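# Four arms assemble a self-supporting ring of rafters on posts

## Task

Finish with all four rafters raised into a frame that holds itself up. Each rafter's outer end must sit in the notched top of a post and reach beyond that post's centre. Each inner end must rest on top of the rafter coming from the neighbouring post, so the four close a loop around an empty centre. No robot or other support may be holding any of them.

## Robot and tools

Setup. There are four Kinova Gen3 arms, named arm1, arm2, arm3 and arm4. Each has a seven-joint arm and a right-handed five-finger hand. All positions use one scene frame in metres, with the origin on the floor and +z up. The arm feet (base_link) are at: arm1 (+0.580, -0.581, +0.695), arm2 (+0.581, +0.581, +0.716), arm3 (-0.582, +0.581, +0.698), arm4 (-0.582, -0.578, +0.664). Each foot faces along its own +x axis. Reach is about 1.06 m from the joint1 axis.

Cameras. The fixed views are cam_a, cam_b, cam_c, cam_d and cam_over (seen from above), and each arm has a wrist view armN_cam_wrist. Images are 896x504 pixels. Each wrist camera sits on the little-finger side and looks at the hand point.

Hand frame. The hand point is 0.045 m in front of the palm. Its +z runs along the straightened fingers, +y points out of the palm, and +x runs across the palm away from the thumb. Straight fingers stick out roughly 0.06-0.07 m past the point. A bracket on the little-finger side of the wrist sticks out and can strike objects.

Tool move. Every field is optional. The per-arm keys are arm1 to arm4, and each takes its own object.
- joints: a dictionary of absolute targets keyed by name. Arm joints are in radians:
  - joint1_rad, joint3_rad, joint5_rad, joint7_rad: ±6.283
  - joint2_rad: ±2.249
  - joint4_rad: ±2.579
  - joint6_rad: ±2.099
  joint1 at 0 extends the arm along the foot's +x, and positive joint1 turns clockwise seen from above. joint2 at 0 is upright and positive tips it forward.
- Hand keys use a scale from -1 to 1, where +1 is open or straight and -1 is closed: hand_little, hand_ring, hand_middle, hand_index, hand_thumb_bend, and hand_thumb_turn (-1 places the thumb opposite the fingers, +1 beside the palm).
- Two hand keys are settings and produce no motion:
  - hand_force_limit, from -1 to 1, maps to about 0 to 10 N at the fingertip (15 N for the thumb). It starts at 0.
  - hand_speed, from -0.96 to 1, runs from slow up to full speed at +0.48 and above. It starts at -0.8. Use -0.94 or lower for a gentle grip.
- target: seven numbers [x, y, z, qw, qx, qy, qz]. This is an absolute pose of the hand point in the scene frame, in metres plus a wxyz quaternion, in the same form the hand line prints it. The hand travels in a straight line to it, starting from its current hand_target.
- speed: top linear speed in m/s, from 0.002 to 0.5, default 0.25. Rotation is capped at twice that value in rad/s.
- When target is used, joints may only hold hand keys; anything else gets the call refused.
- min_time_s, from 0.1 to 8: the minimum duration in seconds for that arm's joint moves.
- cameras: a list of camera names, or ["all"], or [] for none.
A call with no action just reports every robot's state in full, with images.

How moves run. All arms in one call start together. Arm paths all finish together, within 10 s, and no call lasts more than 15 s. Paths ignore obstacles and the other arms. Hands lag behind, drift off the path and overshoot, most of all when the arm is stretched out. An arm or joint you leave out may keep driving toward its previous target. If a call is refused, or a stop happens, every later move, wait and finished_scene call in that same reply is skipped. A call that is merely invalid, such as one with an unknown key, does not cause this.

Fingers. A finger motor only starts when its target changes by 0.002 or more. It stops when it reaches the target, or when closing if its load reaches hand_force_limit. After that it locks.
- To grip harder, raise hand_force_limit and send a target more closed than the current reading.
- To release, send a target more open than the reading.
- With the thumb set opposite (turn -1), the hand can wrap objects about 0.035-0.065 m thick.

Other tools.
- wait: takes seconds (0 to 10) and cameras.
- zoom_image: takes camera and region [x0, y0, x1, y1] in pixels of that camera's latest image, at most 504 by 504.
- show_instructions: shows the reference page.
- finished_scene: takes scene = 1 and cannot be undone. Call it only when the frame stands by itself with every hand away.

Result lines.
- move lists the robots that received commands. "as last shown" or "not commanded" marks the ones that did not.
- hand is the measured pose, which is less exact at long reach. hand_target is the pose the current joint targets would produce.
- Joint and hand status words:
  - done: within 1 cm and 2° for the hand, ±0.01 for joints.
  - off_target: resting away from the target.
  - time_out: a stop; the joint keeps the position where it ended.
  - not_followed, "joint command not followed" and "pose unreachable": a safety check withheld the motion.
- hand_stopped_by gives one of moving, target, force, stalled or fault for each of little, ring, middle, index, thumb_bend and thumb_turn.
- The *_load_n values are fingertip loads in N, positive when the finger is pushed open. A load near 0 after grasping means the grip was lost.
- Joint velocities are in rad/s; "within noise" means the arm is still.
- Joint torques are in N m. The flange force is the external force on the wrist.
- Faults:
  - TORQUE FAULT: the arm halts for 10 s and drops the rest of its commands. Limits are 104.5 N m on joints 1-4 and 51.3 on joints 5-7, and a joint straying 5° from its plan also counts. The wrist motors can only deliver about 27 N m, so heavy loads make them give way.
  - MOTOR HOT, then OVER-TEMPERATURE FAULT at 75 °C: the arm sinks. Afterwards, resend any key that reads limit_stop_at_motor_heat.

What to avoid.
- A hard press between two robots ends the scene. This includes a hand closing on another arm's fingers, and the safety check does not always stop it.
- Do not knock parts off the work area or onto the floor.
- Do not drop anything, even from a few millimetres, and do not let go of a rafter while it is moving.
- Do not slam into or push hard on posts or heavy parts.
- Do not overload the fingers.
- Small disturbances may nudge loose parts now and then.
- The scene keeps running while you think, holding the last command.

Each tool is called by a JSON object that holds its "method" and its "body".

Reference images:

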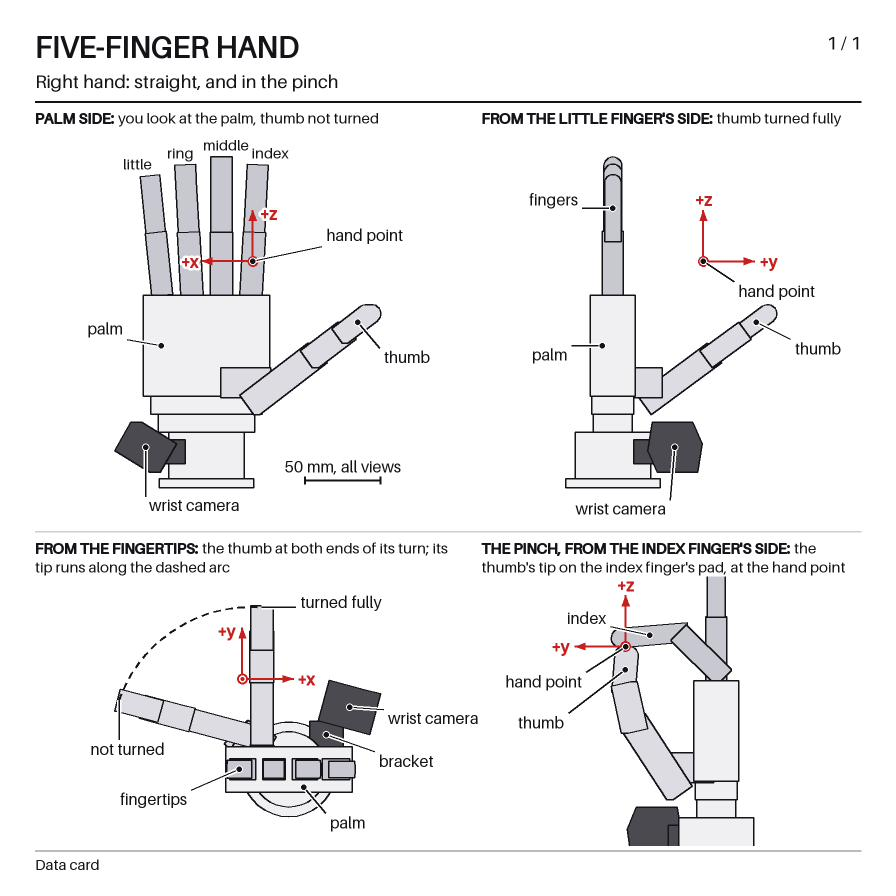

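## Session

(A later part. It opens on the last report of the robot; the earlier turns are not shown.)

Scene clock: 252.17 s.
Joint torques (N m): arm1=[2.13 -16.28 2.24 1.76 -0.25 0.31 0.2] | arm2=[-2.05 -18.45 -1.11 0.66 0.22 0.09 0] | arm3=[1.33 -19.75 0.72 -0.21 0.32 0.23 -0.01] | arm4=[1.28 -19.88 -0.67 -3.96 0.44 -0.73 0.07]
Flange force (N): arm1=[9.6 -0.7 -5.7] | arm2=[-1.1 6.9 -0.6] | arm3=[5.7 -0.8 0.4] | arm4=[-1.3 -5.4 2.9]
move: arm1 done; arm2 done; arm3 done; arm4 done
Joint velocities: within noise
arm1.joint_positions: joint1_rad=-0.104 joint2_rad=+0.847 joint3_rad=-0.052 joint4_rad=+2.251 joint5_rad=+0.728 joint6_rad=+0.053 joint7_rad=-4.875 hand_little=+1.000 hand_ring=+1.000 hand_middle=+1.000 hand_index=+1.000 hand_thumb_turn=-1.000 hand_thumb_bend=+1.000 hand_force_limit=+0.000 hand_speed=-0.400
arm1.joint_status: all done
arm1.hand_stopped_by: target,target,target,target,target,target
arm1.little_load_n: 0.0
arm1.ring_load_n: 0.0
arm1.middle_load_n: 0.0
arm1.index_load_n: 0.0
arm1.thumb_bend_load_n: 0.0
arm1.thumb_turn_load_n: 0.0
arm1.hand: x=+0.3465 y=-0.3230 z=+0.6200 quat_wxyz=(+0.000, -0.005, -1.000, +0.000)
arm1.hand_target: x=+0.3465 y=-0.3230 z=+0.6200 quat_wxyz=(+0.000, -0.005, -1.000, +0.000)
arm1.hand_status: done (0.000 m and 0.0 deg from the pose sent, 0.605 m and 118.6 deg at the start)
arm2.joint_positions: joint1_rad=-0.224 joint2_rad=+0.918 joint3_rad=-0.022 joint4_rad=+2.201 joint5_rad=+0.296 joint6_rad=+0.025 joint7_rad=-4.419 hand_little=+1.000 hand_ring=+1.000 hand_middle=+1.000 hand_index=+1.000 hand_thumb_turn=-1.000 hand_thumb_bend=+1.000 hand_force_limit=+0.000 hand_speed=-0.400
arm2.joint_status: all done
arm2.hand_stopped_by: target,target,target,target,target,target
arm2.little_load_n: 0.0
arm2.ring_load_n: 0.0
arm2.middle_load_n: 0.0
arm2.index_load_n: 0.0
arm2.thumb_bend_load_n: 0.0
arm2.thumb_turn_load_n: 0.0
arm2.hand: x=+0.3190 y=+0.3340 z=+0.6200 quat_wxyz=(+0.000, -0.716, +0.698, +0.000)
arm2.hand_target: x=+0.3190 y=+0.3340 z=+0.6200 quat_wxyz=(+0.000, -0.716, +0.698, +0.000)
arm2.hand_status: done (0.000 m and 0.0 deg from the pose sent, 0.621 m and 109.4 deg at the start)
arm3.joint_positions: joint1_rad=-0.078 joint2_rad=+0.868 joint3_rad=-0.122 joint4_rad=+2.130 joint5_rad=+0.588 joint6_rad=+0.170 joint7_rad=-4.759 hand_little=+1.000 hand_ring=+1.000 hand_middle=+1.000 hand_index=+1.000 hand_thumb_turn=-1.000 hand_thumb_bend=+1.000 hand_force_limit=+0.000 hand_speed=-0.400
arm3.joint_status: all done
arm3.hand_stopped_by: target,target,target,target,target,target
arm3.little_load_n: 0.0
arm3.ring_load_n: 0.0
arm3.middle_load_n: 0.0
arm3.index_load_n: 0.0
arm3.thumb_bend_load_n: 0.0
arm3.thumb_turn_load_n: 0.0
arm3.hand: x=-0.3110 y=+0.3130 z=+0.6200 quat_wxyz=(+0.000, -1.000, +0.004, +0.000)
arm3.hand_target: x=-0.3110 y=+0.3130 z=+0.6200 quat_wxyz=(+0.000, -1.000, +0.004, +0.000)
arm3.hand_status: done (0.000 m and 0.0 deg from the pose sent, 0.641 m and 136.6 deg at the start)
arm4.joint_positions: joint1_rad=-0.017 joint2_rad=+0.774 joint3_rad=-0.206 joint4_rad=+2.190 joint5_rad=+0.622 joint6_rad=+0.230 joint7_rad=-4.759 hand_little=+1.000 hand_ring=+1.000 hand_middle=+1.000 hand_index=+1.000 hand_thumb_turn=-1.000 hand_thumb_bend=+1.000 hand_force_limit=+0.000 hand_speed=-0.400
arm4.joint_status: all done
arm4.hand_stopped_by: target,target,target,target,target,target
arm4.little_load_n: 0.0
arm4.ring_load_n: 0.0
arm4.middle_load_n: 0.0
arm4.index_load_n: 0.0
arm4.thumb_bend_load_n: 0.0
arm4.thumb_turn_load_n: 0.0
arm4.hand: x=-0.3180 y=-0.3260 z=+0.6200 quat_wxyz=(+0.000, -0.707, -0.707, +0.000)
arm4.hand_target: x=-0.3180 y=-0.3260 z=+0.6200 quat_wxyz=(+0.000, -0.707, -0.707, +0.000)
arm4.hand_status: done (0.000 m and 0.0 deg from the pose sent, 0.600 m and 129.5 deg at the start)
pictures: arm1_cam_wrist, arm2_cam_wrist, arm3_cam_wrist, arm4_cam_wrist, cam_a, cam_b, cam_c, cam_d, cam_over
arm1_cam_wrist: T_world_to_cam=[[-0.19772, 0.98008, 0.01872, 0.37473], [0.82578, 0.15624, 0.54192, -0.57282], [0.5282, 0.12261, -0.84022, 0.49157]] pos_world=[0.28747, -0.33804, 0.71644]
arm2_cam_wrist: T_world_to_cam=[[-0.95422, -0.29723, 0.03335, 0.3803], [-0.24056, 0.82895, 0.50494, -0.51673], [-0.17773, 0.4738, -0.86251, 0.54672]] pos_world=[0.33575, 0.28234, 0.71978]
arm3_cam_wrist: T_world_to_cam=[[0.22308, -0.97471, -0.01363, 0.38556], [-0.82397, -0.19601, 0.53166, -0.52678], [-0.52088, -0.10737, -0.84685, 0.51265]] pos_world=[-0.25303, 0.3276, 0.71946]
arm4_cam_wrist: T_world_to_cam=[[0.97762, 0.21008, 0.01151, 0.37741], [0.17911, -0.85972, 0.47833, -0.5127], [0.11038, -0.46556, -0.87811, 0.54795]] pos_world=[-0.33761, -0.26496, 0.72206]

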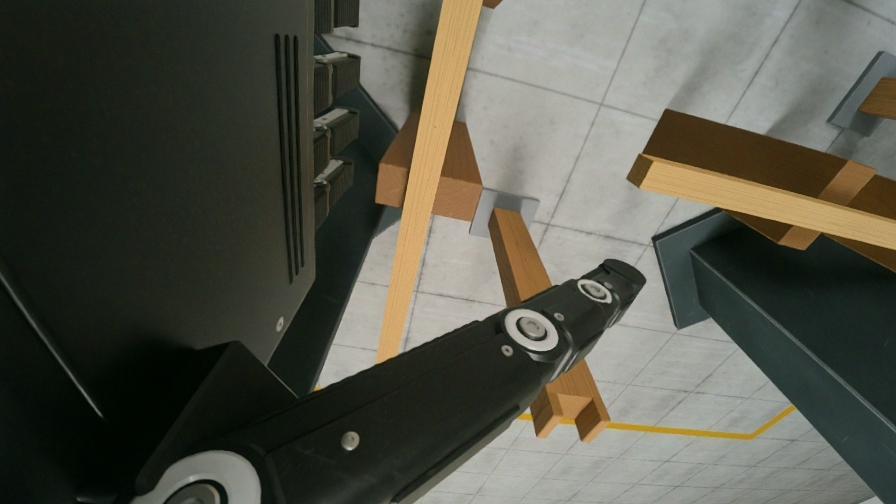

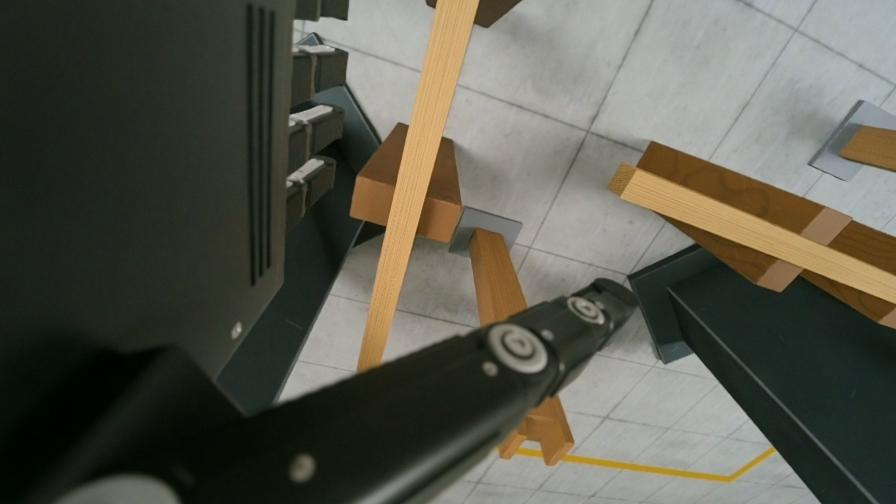

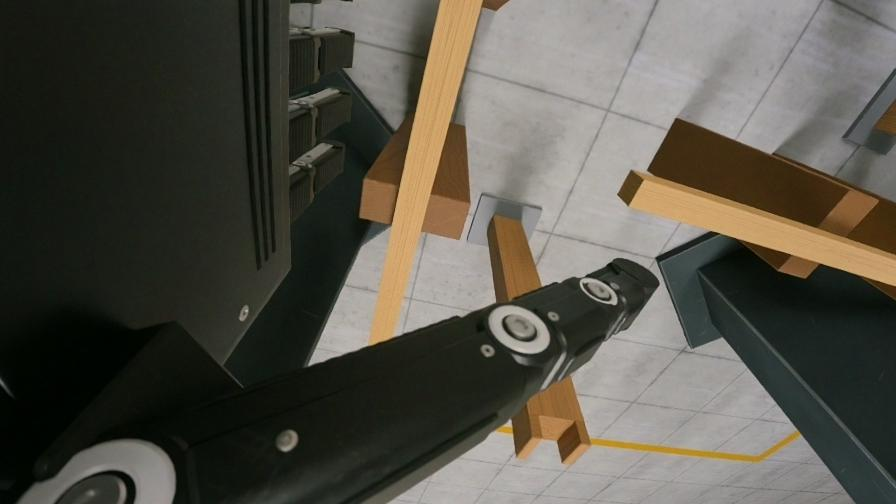

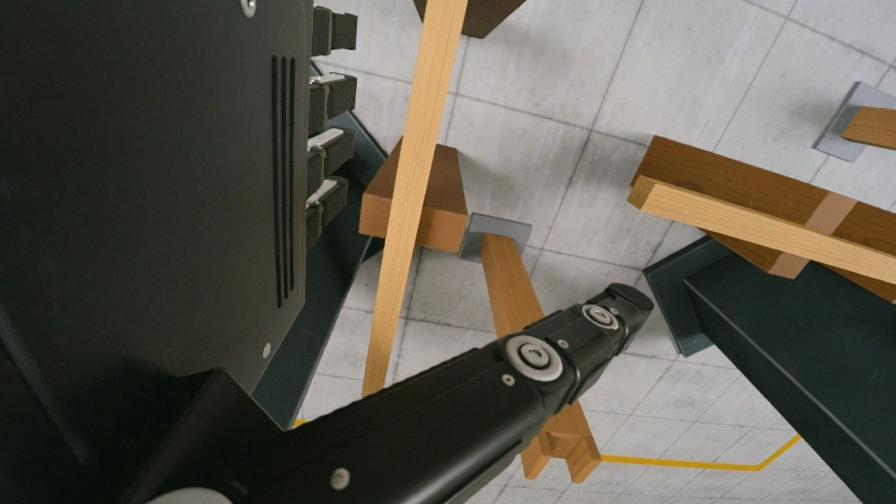

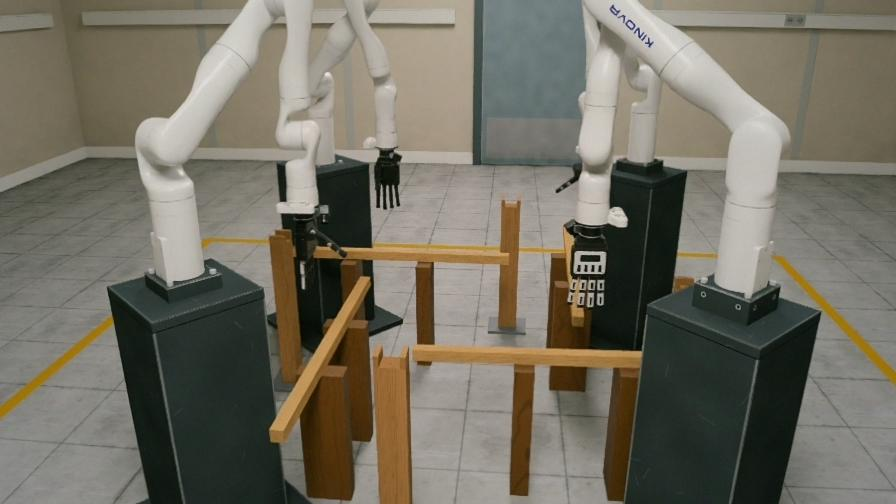

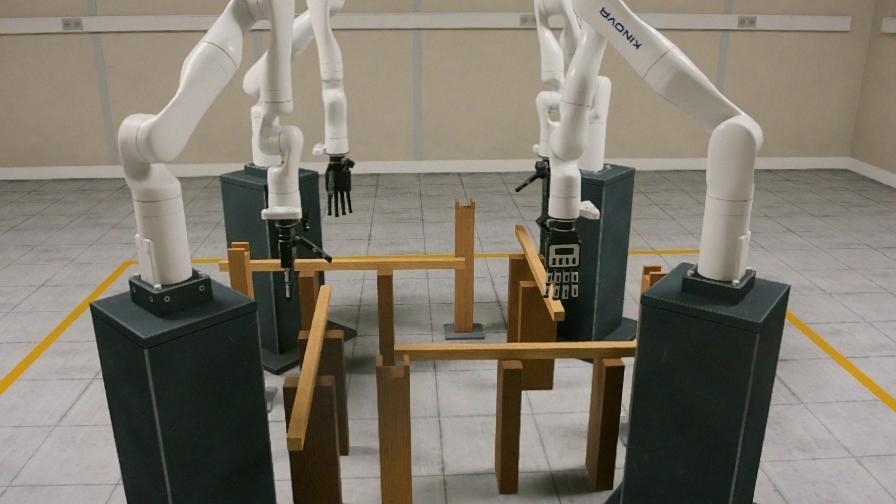

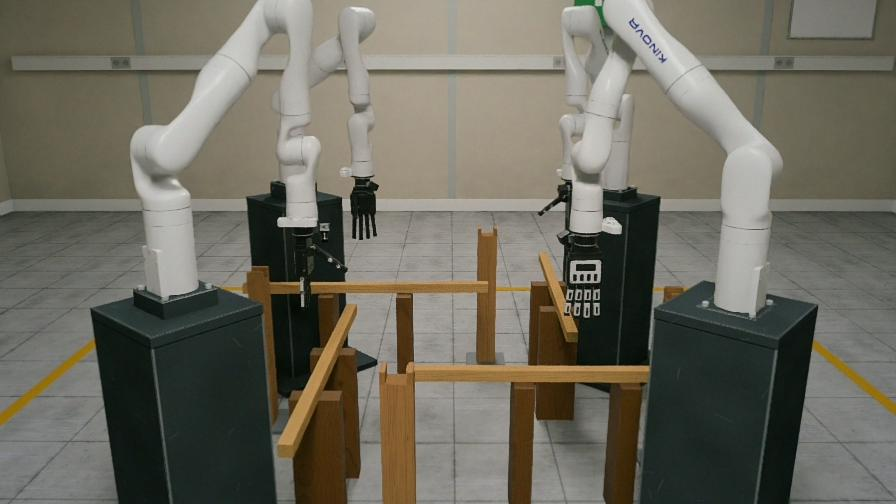

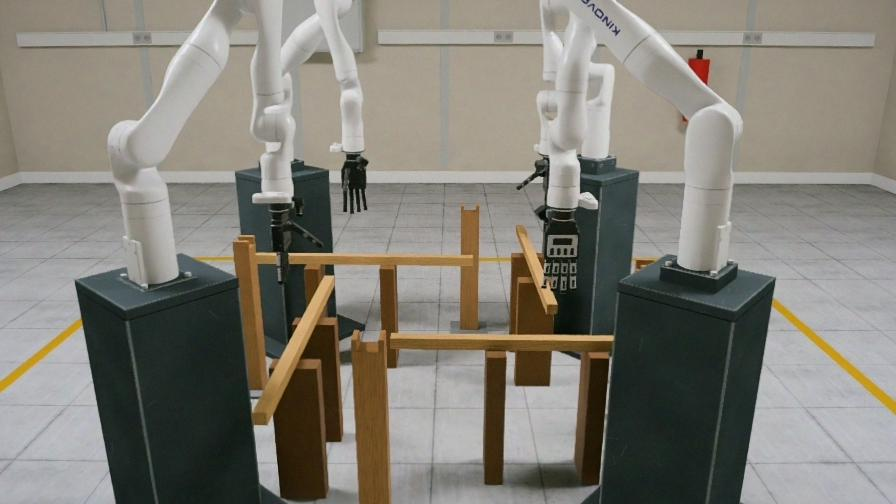

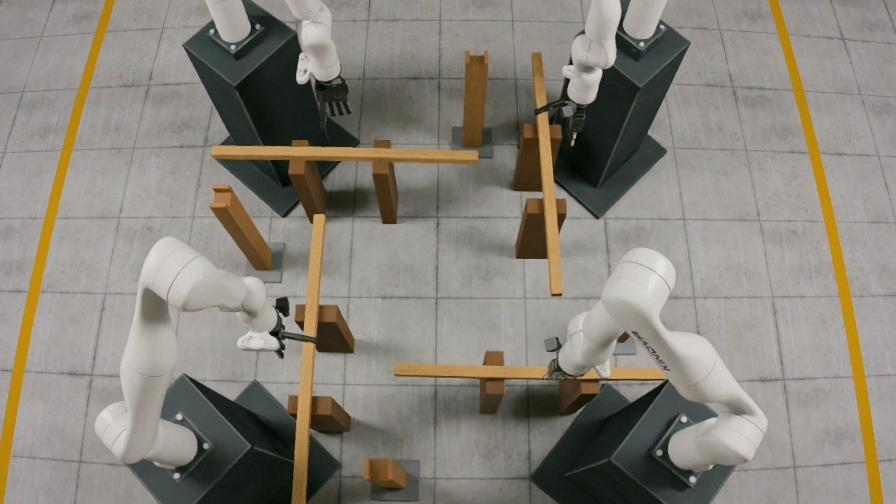

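{"method": "move", "body": {"arm1": {"target":[0.3465,-0.321,0.5,0,0.0054,1,0],"speed":0.15}, "arm2": {"target":[0.316,0.334,0.5,0,0.7158,-0.6984,0],"speed":0.15}, "arm3": {"target":[-0.311,0.315,0.5,0,1,-0.0045,0],"speed":0.15}, "arm4": {"target":[-0.325,-0.326,0.5,0,0.7071,0.7071,0],"speed":0.15}, "cameras": ["all"]}}

{"method": "zoom_image", "body": {"camera": "arm1_cam_wrist", "region": [280, 0, 680, 400]}}

{"method": "zoom_image", "body": {"camera": "arm2_cam_wrist", "region": [280, 0, 680, 400]}}

{"method": "zoom_image", "body": {"camera": "arm3_cam_wrist", "region": [280, 0, 680, 400]}}

{"method": "zoom_image", "body": {"camera": "arm4_cam_wrist", "region": [280, 0, 680, 400]}}

{"method": "zoom_image", "body": {"camera": "cam_a", "region": [250, 150, 650, 450]}}

{"method": "zoom_image", "body": {"camera": "cam_b", "region": [250, 150, 650, 450]}}

{"method": "zoom_image", "body": {"camera": "cam_c", "region": [250, 170, 650, 470]}}

{"method": "zoom_image", "body": {"camera": "cam_d", "region": [250, 150, 650, 450]}}

Scene clock: 287.07 s.
Joint torques (N m): arm1=[2.07 -17.49 4.21 4.51 -0.28 0.34 0.21] | arm2=[-1.95 -19.93 -0.36 3.13 0.16 0.06 -0.08] | arm3=[1.27 -21.02 2.26 2.49 0.31 0.23 -0.02] | arm4=[1.28 -21.37 1.47 -0.54 0.41 -0.76 0.09]
Flange force (N): arm1=[10.3 -0.3 -2.8] | arm2=[-0.5 7.1 0.9] | arm3=[4.8 -1.4 2.2] | arm4=[-2.6 -6.3 1.7]
move: arm1 done; arm2 done; arm3 done; arm4 done
Joint velocities: within noise
arm1.joint_positions: joint1_rad=-0.276 joint2_rad=+1.218 joint3_rad=+0.173 joint4_rad=+2.144 joint5_rad=+0.649 joint6_rad=-0.275 joint7_rad=-4.858 hand_little=+1.000 hand_ring=+1.000 hand_middle=+1.000 hand_index=+1.000 hand_thumb_turn=-1.000 hand_thumb_bend=+1.000 hand_force_limit=+0.000 hand_speed=-0.400
arm1.joint_status: not commanded
arm1.hand_stopped_by: target,target,target,target,target,target
arm1.little_load_n: 0.0
arm1.ring_load_n: 0.0
arm1.middle_load_n: 0.0
arm1.index_load_n: 0.0
arm1.thumb_bend_load_n: 0.0
arm1.thumb_turn_load_n: 0.0
arm1.hand: x=+0.3465 y=-0.3210 z=+0.5000 quat_wxyz=(+0.000, -0.005, -1.000, +0.000)
arm1.hand_target: x=+0.3465 y=-0.3210 z=+0.5000 quat_wxyz=(+0.000, -0.005, -1.000, +0.000)
arm1.hand_status: done (0.000 m and 0.0 deg from the pose sent, 0.120 m and 0.0 deg at the start)
arm2.joint_positions: joint1_rad=-0.273 joint2_rad=+1.259 joint3_rad=+0.045 joint4_rad=+2.070 joint5_rad=+0.278 joint6_rad=-0.194 joint7_rad=-4.418 hand_little=+1.000 hand_ring=+1.000 hand_middle=+1.000 hand_index=+1.000 hand_thumb_turn=-1.000 hand_thumb_bend=+1.000 hand_force_limit=+0.000 hand_speed=-0.400
arm2.joint_status: not commanded
arm2.hand_stopped_by: target,target,target,target,target,target
arm2.little_load_n: 0.0
arm2.ring_load_n: 0.5
arm2.middle_load_n: 0.0
arm2.index_load_n: 0.0
arm2.thumb_bend_load_n: 0.0
arm2.thumb_turn_load_n: 0.0
arm2.hand: x=+0.3160 y=+0.3340 z=+0.5000 quat_wxyz=(+0.000, -0.716, +0.698, +0.000)
arm2.hand_target: x=+0.3160 y=+0.3340 z=+0.5000 quat_wxyz=(+0.000, -0.716, +0.698, +0.000)
arm2.hand_status: done (0.000 m and 0.0 deg from the pose sent, 0.120 m and 0.0 deg at the start)
arm3.joint_positions: joint1_rad=-0.224 joint2_rad=+1.200 joint3_rad=+0.069 joint4_rad=+2.034 joint5_rad=+0.583 joint6_rad=-0.115 joint7_rad=-4.801 hand_little=+1.000 hand_ring=+1.000 hand_middle=+1.000 hand_index=+1.000 hand_thumb_turn=-1.000 hand_thumb_bend=+1.000 hand_force_limit=+0.000 hand_speed=-0.400
arm3.joint_status: not commanded
arm3.hand_stopped_by: target,target,target,target,target,target
arm3.little_load_n: 0.0
arm3.ring_load_n: 0.0
arm3.middle_load_n: 0.0
arm3.index_load_n: 0.0
arm3.thumb_bend_load_n: 0.0
arm3.thumb_turn_load_n: 0.0
arm3.hand: x=-0.3110 y=+0.3150 z=+0.5000 quat_wxyz=(+0.000, -1.000, +0.004, +0.000)
arm3.hand_target: x=-0.3110 y=+0.3150 z=+0.5000 quat_wxyz=(+0.000, -1.000, +0.004, +0.000)
arm3.hand_status: done (0.000 m and 0.0 deg from the pose sent, 0.120 m and 0.0 deg at the start)
arm4.joint_positions: joint1_rad=-0.253 joint2_rad=+1.118 joint3_rad=+0.082 joint4_rad=+2.139 joint5_rad=+0.638 joint6_rad=-0.142 joint7_rad=-4.834 hand_little=+1.000 hand_ring=+1.000 hand_middle=+1.000 hand_index=+1.000 hand_thumb_turn=-1.000 hand_thumb_bend=+1.000 hand_force_limit=+0.000 hand_speed=-0.400
arm4.joint_status: not commanded
arm4.hand_stopped_by: target,target,target,target,target,target
arm4.little_load_n: 0.0
arm4.ring_load_n: 0.5
arm4.middle_load_n: 0.0
arm4.index_load_n: 0.0
arm4.thumb_bend_load_n: 0.0
arm4.thumb_turn_load_n: 0.0
arm4.hand: x=-0.3250 y=-0.3260 z=+0.5000 quat_wxyz=(+0.000, -0.707, -0.707, +0.000)
arm4.hand_target: x=-0.3250 y=-0.3260 z=+0.5000 quat_wxyz=(+0.000, -0.707, -0.707, +0.000)
arm4.hand_status: done (0.000 m and 0.0 deg from the pose sent, 0.120 m and 0.0 deg at the start)
pictures: arm1_cam_wrist, arm2_cam_wrist, arm3_cam_wrist, arm4_cam_wrist, cam_a, cam_b, cam_c, cam_d, cam_over
arm1_cam_wrist: T_world_to_cam=[[-0.19772, 0.98008, 0.01872, 0.37501], [0.82578, 0.15624, 0.54192, -0.50811], [0.5282, 0.12261, -0.84022, 0.3905]] pos_world=[0.28747, -0.33604, 0.59644]
arm2_cam_wrist: T_world_to_cam=[[-0.95422, -0.29723, 0.03335, 0.38144], [-0.24056, 0.82895, 0.50494, -0.45686], [-0.17773, 0.4738, -0.86251, 0.44268]] pos_world=[0.33275, 0.28234, 0.59978]
arm3_cam_wrist: T_world_to_cam=[[0.22308, -0.97471, -0.01363, 0.38588], [-0.82397, -0.19601, 0.53166, -0.46259], [-0.52088, -0.10737, -0.84685, 0.41125]] pos_world=[-0.25303, 0.3296, 0.59946]
arm4_cam_wrist: T_world_to_cam=[[0.97762, 0.21008, 0.01151, 0.38564], [0.17911, -0.85972, 0.47833, -0.45405], [0.11038, -0.46556, -0.87811, 0.44335]] pos_world=[-0.34461, -0.26496, 0.60206]

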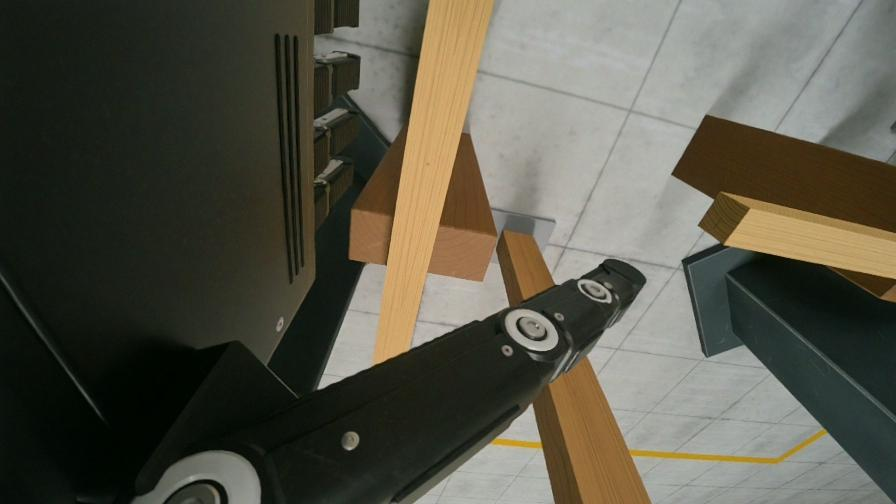

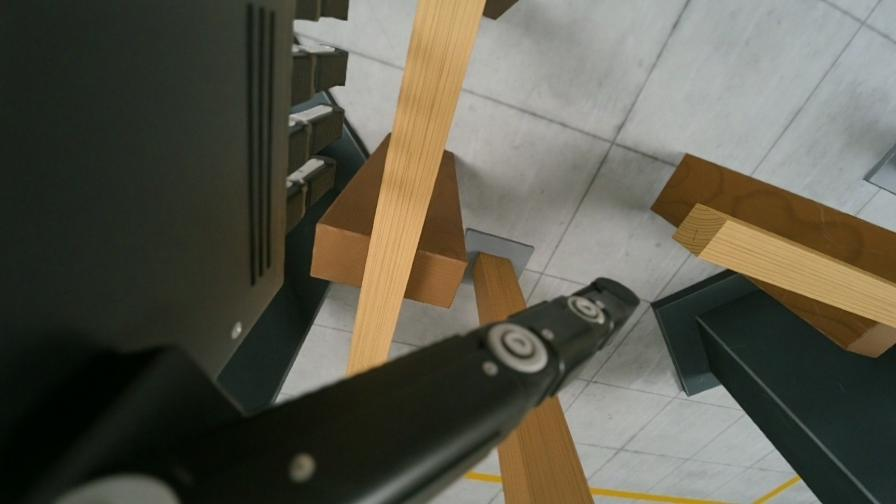

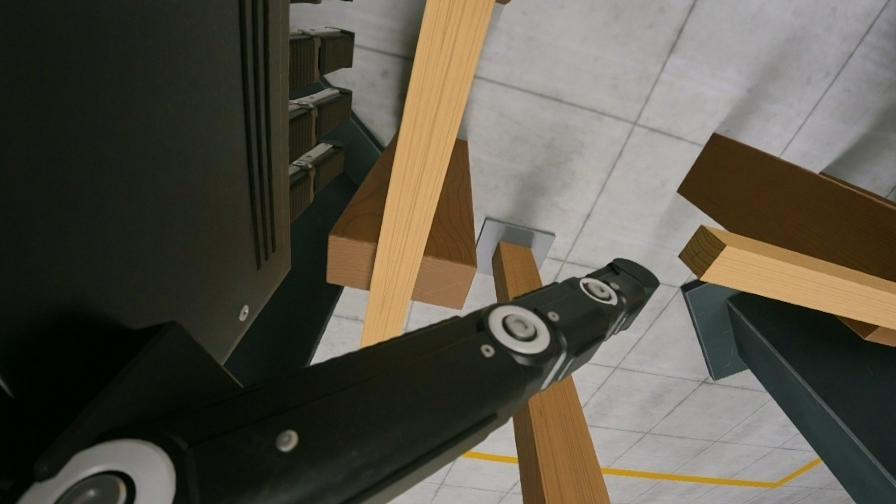

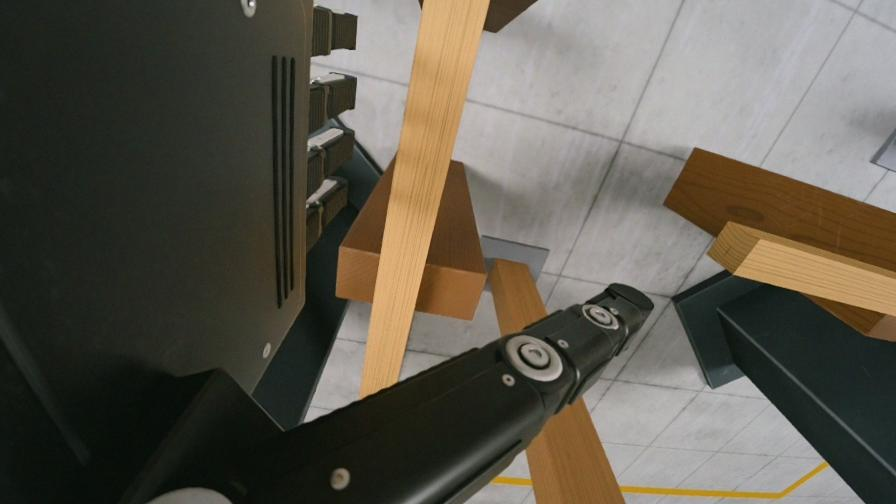

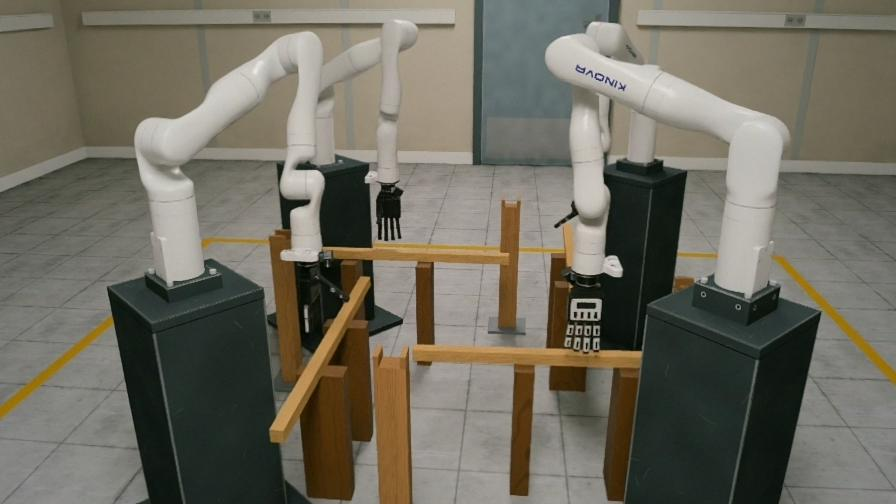

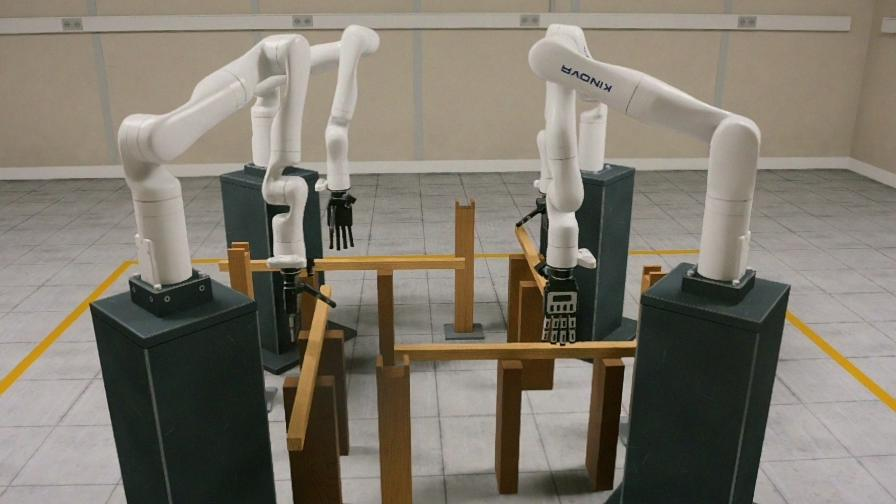

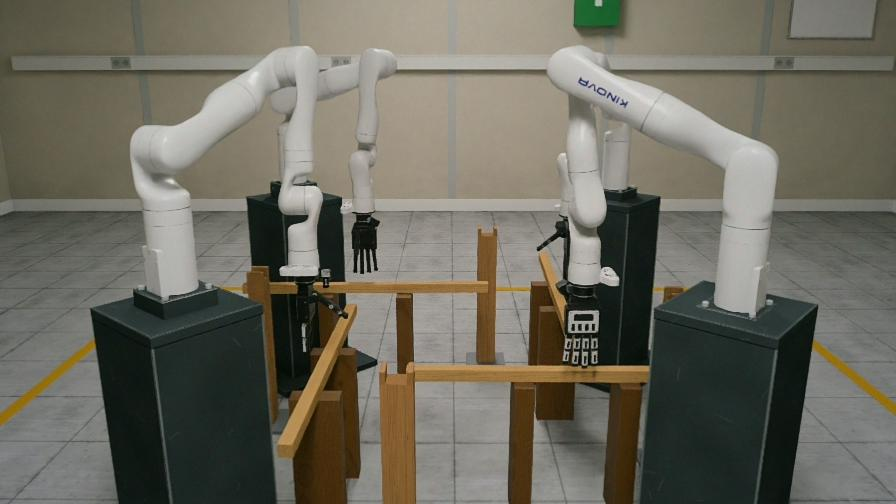

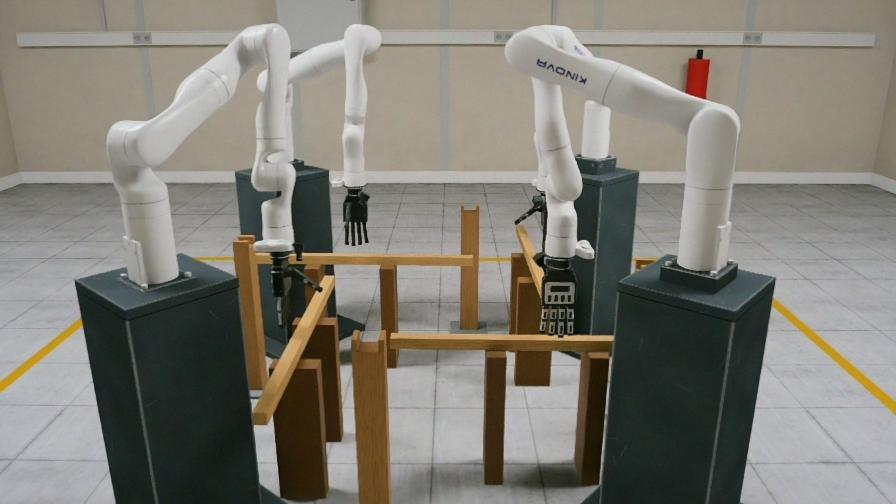

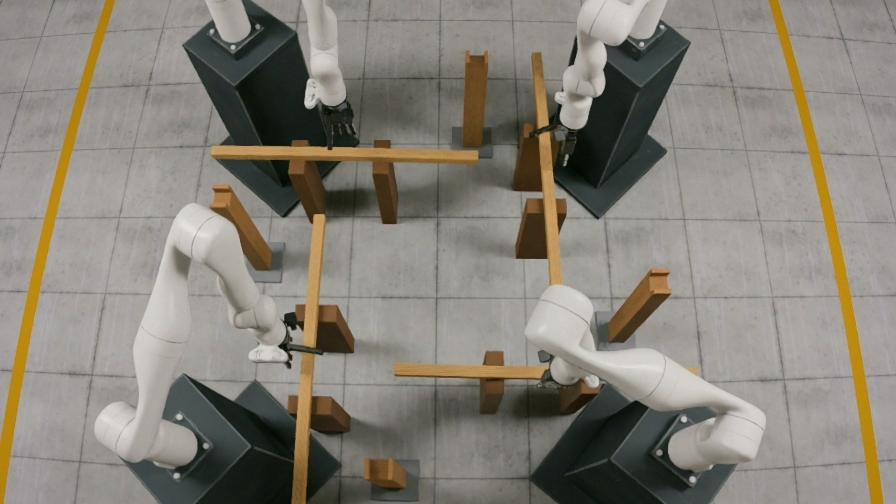

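Scaled by 1.260 from the camera's image (finer frame: 1280x720).

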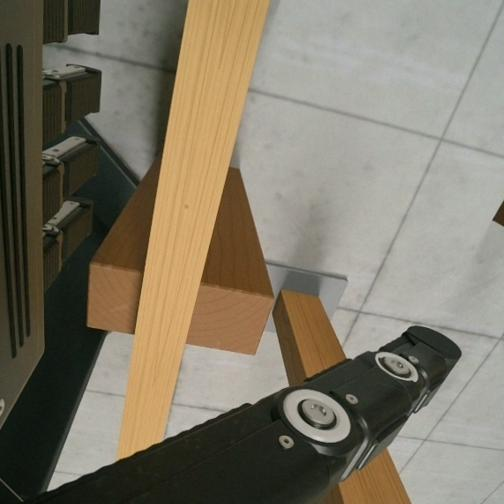

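Scaled by 1.260 from the camera's image (finer frame: 1280x720).

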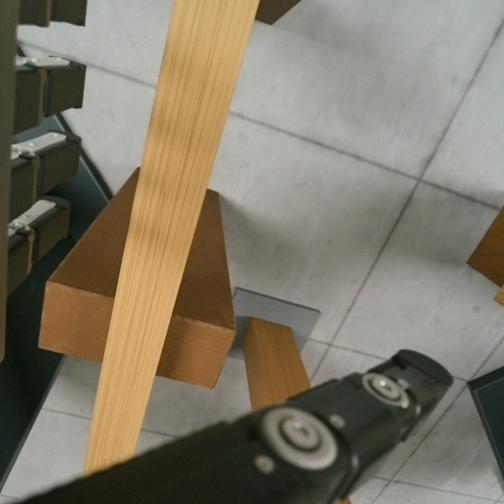

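Scaled by 1.260 from the camera's image (finer frame: 1280x720).

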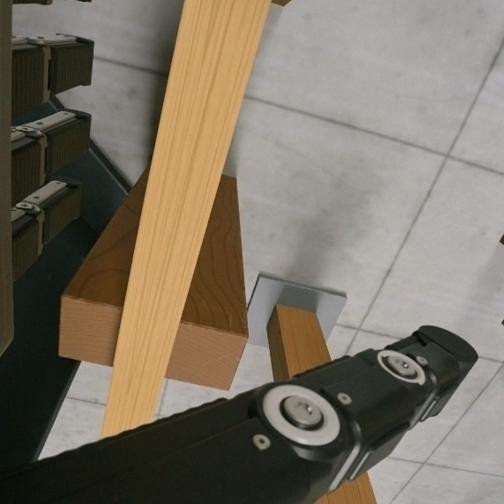

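Scaled by 1.260 from the camera's image (finer frame: 1280x720).

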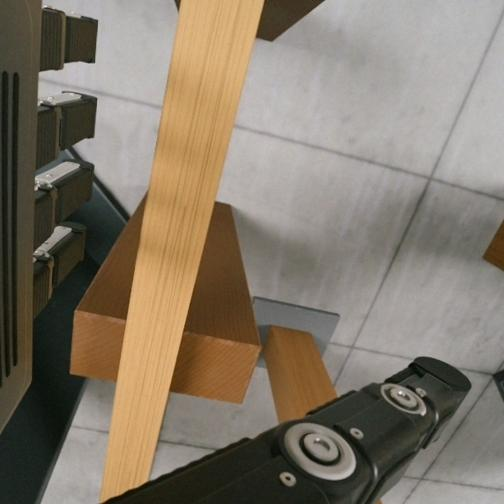

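Scaled by 1.260 from the camera's image (finer frame: 1280x720).

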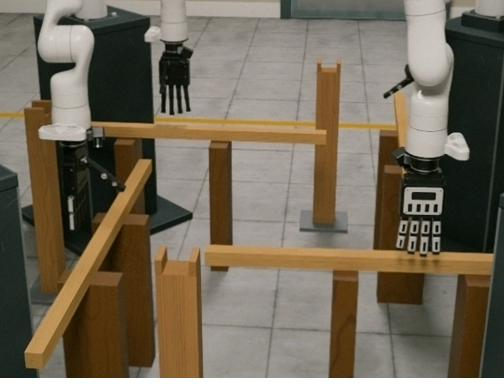

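Scaled by 1.260 from the camera's image (finer frame: 1280x720).

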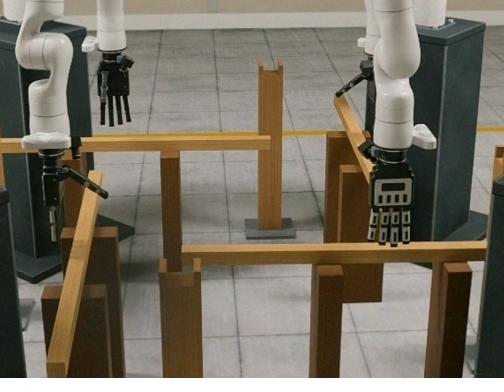

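Scaled by 1.260 from the camera's image (finer frame: 1280x720).

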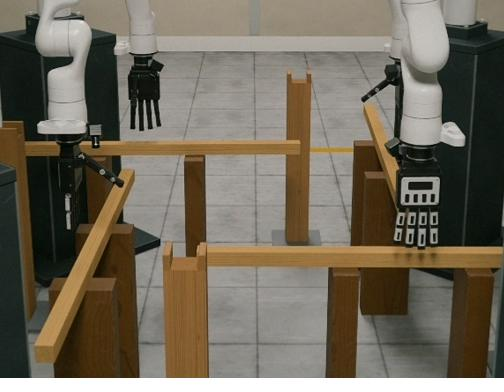

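Scaled by 1.260 from the camera's image (finer frame: 1280x720).

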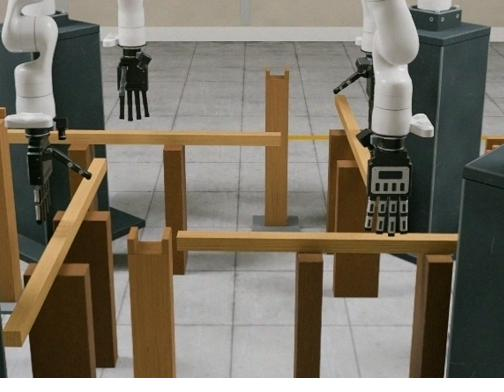

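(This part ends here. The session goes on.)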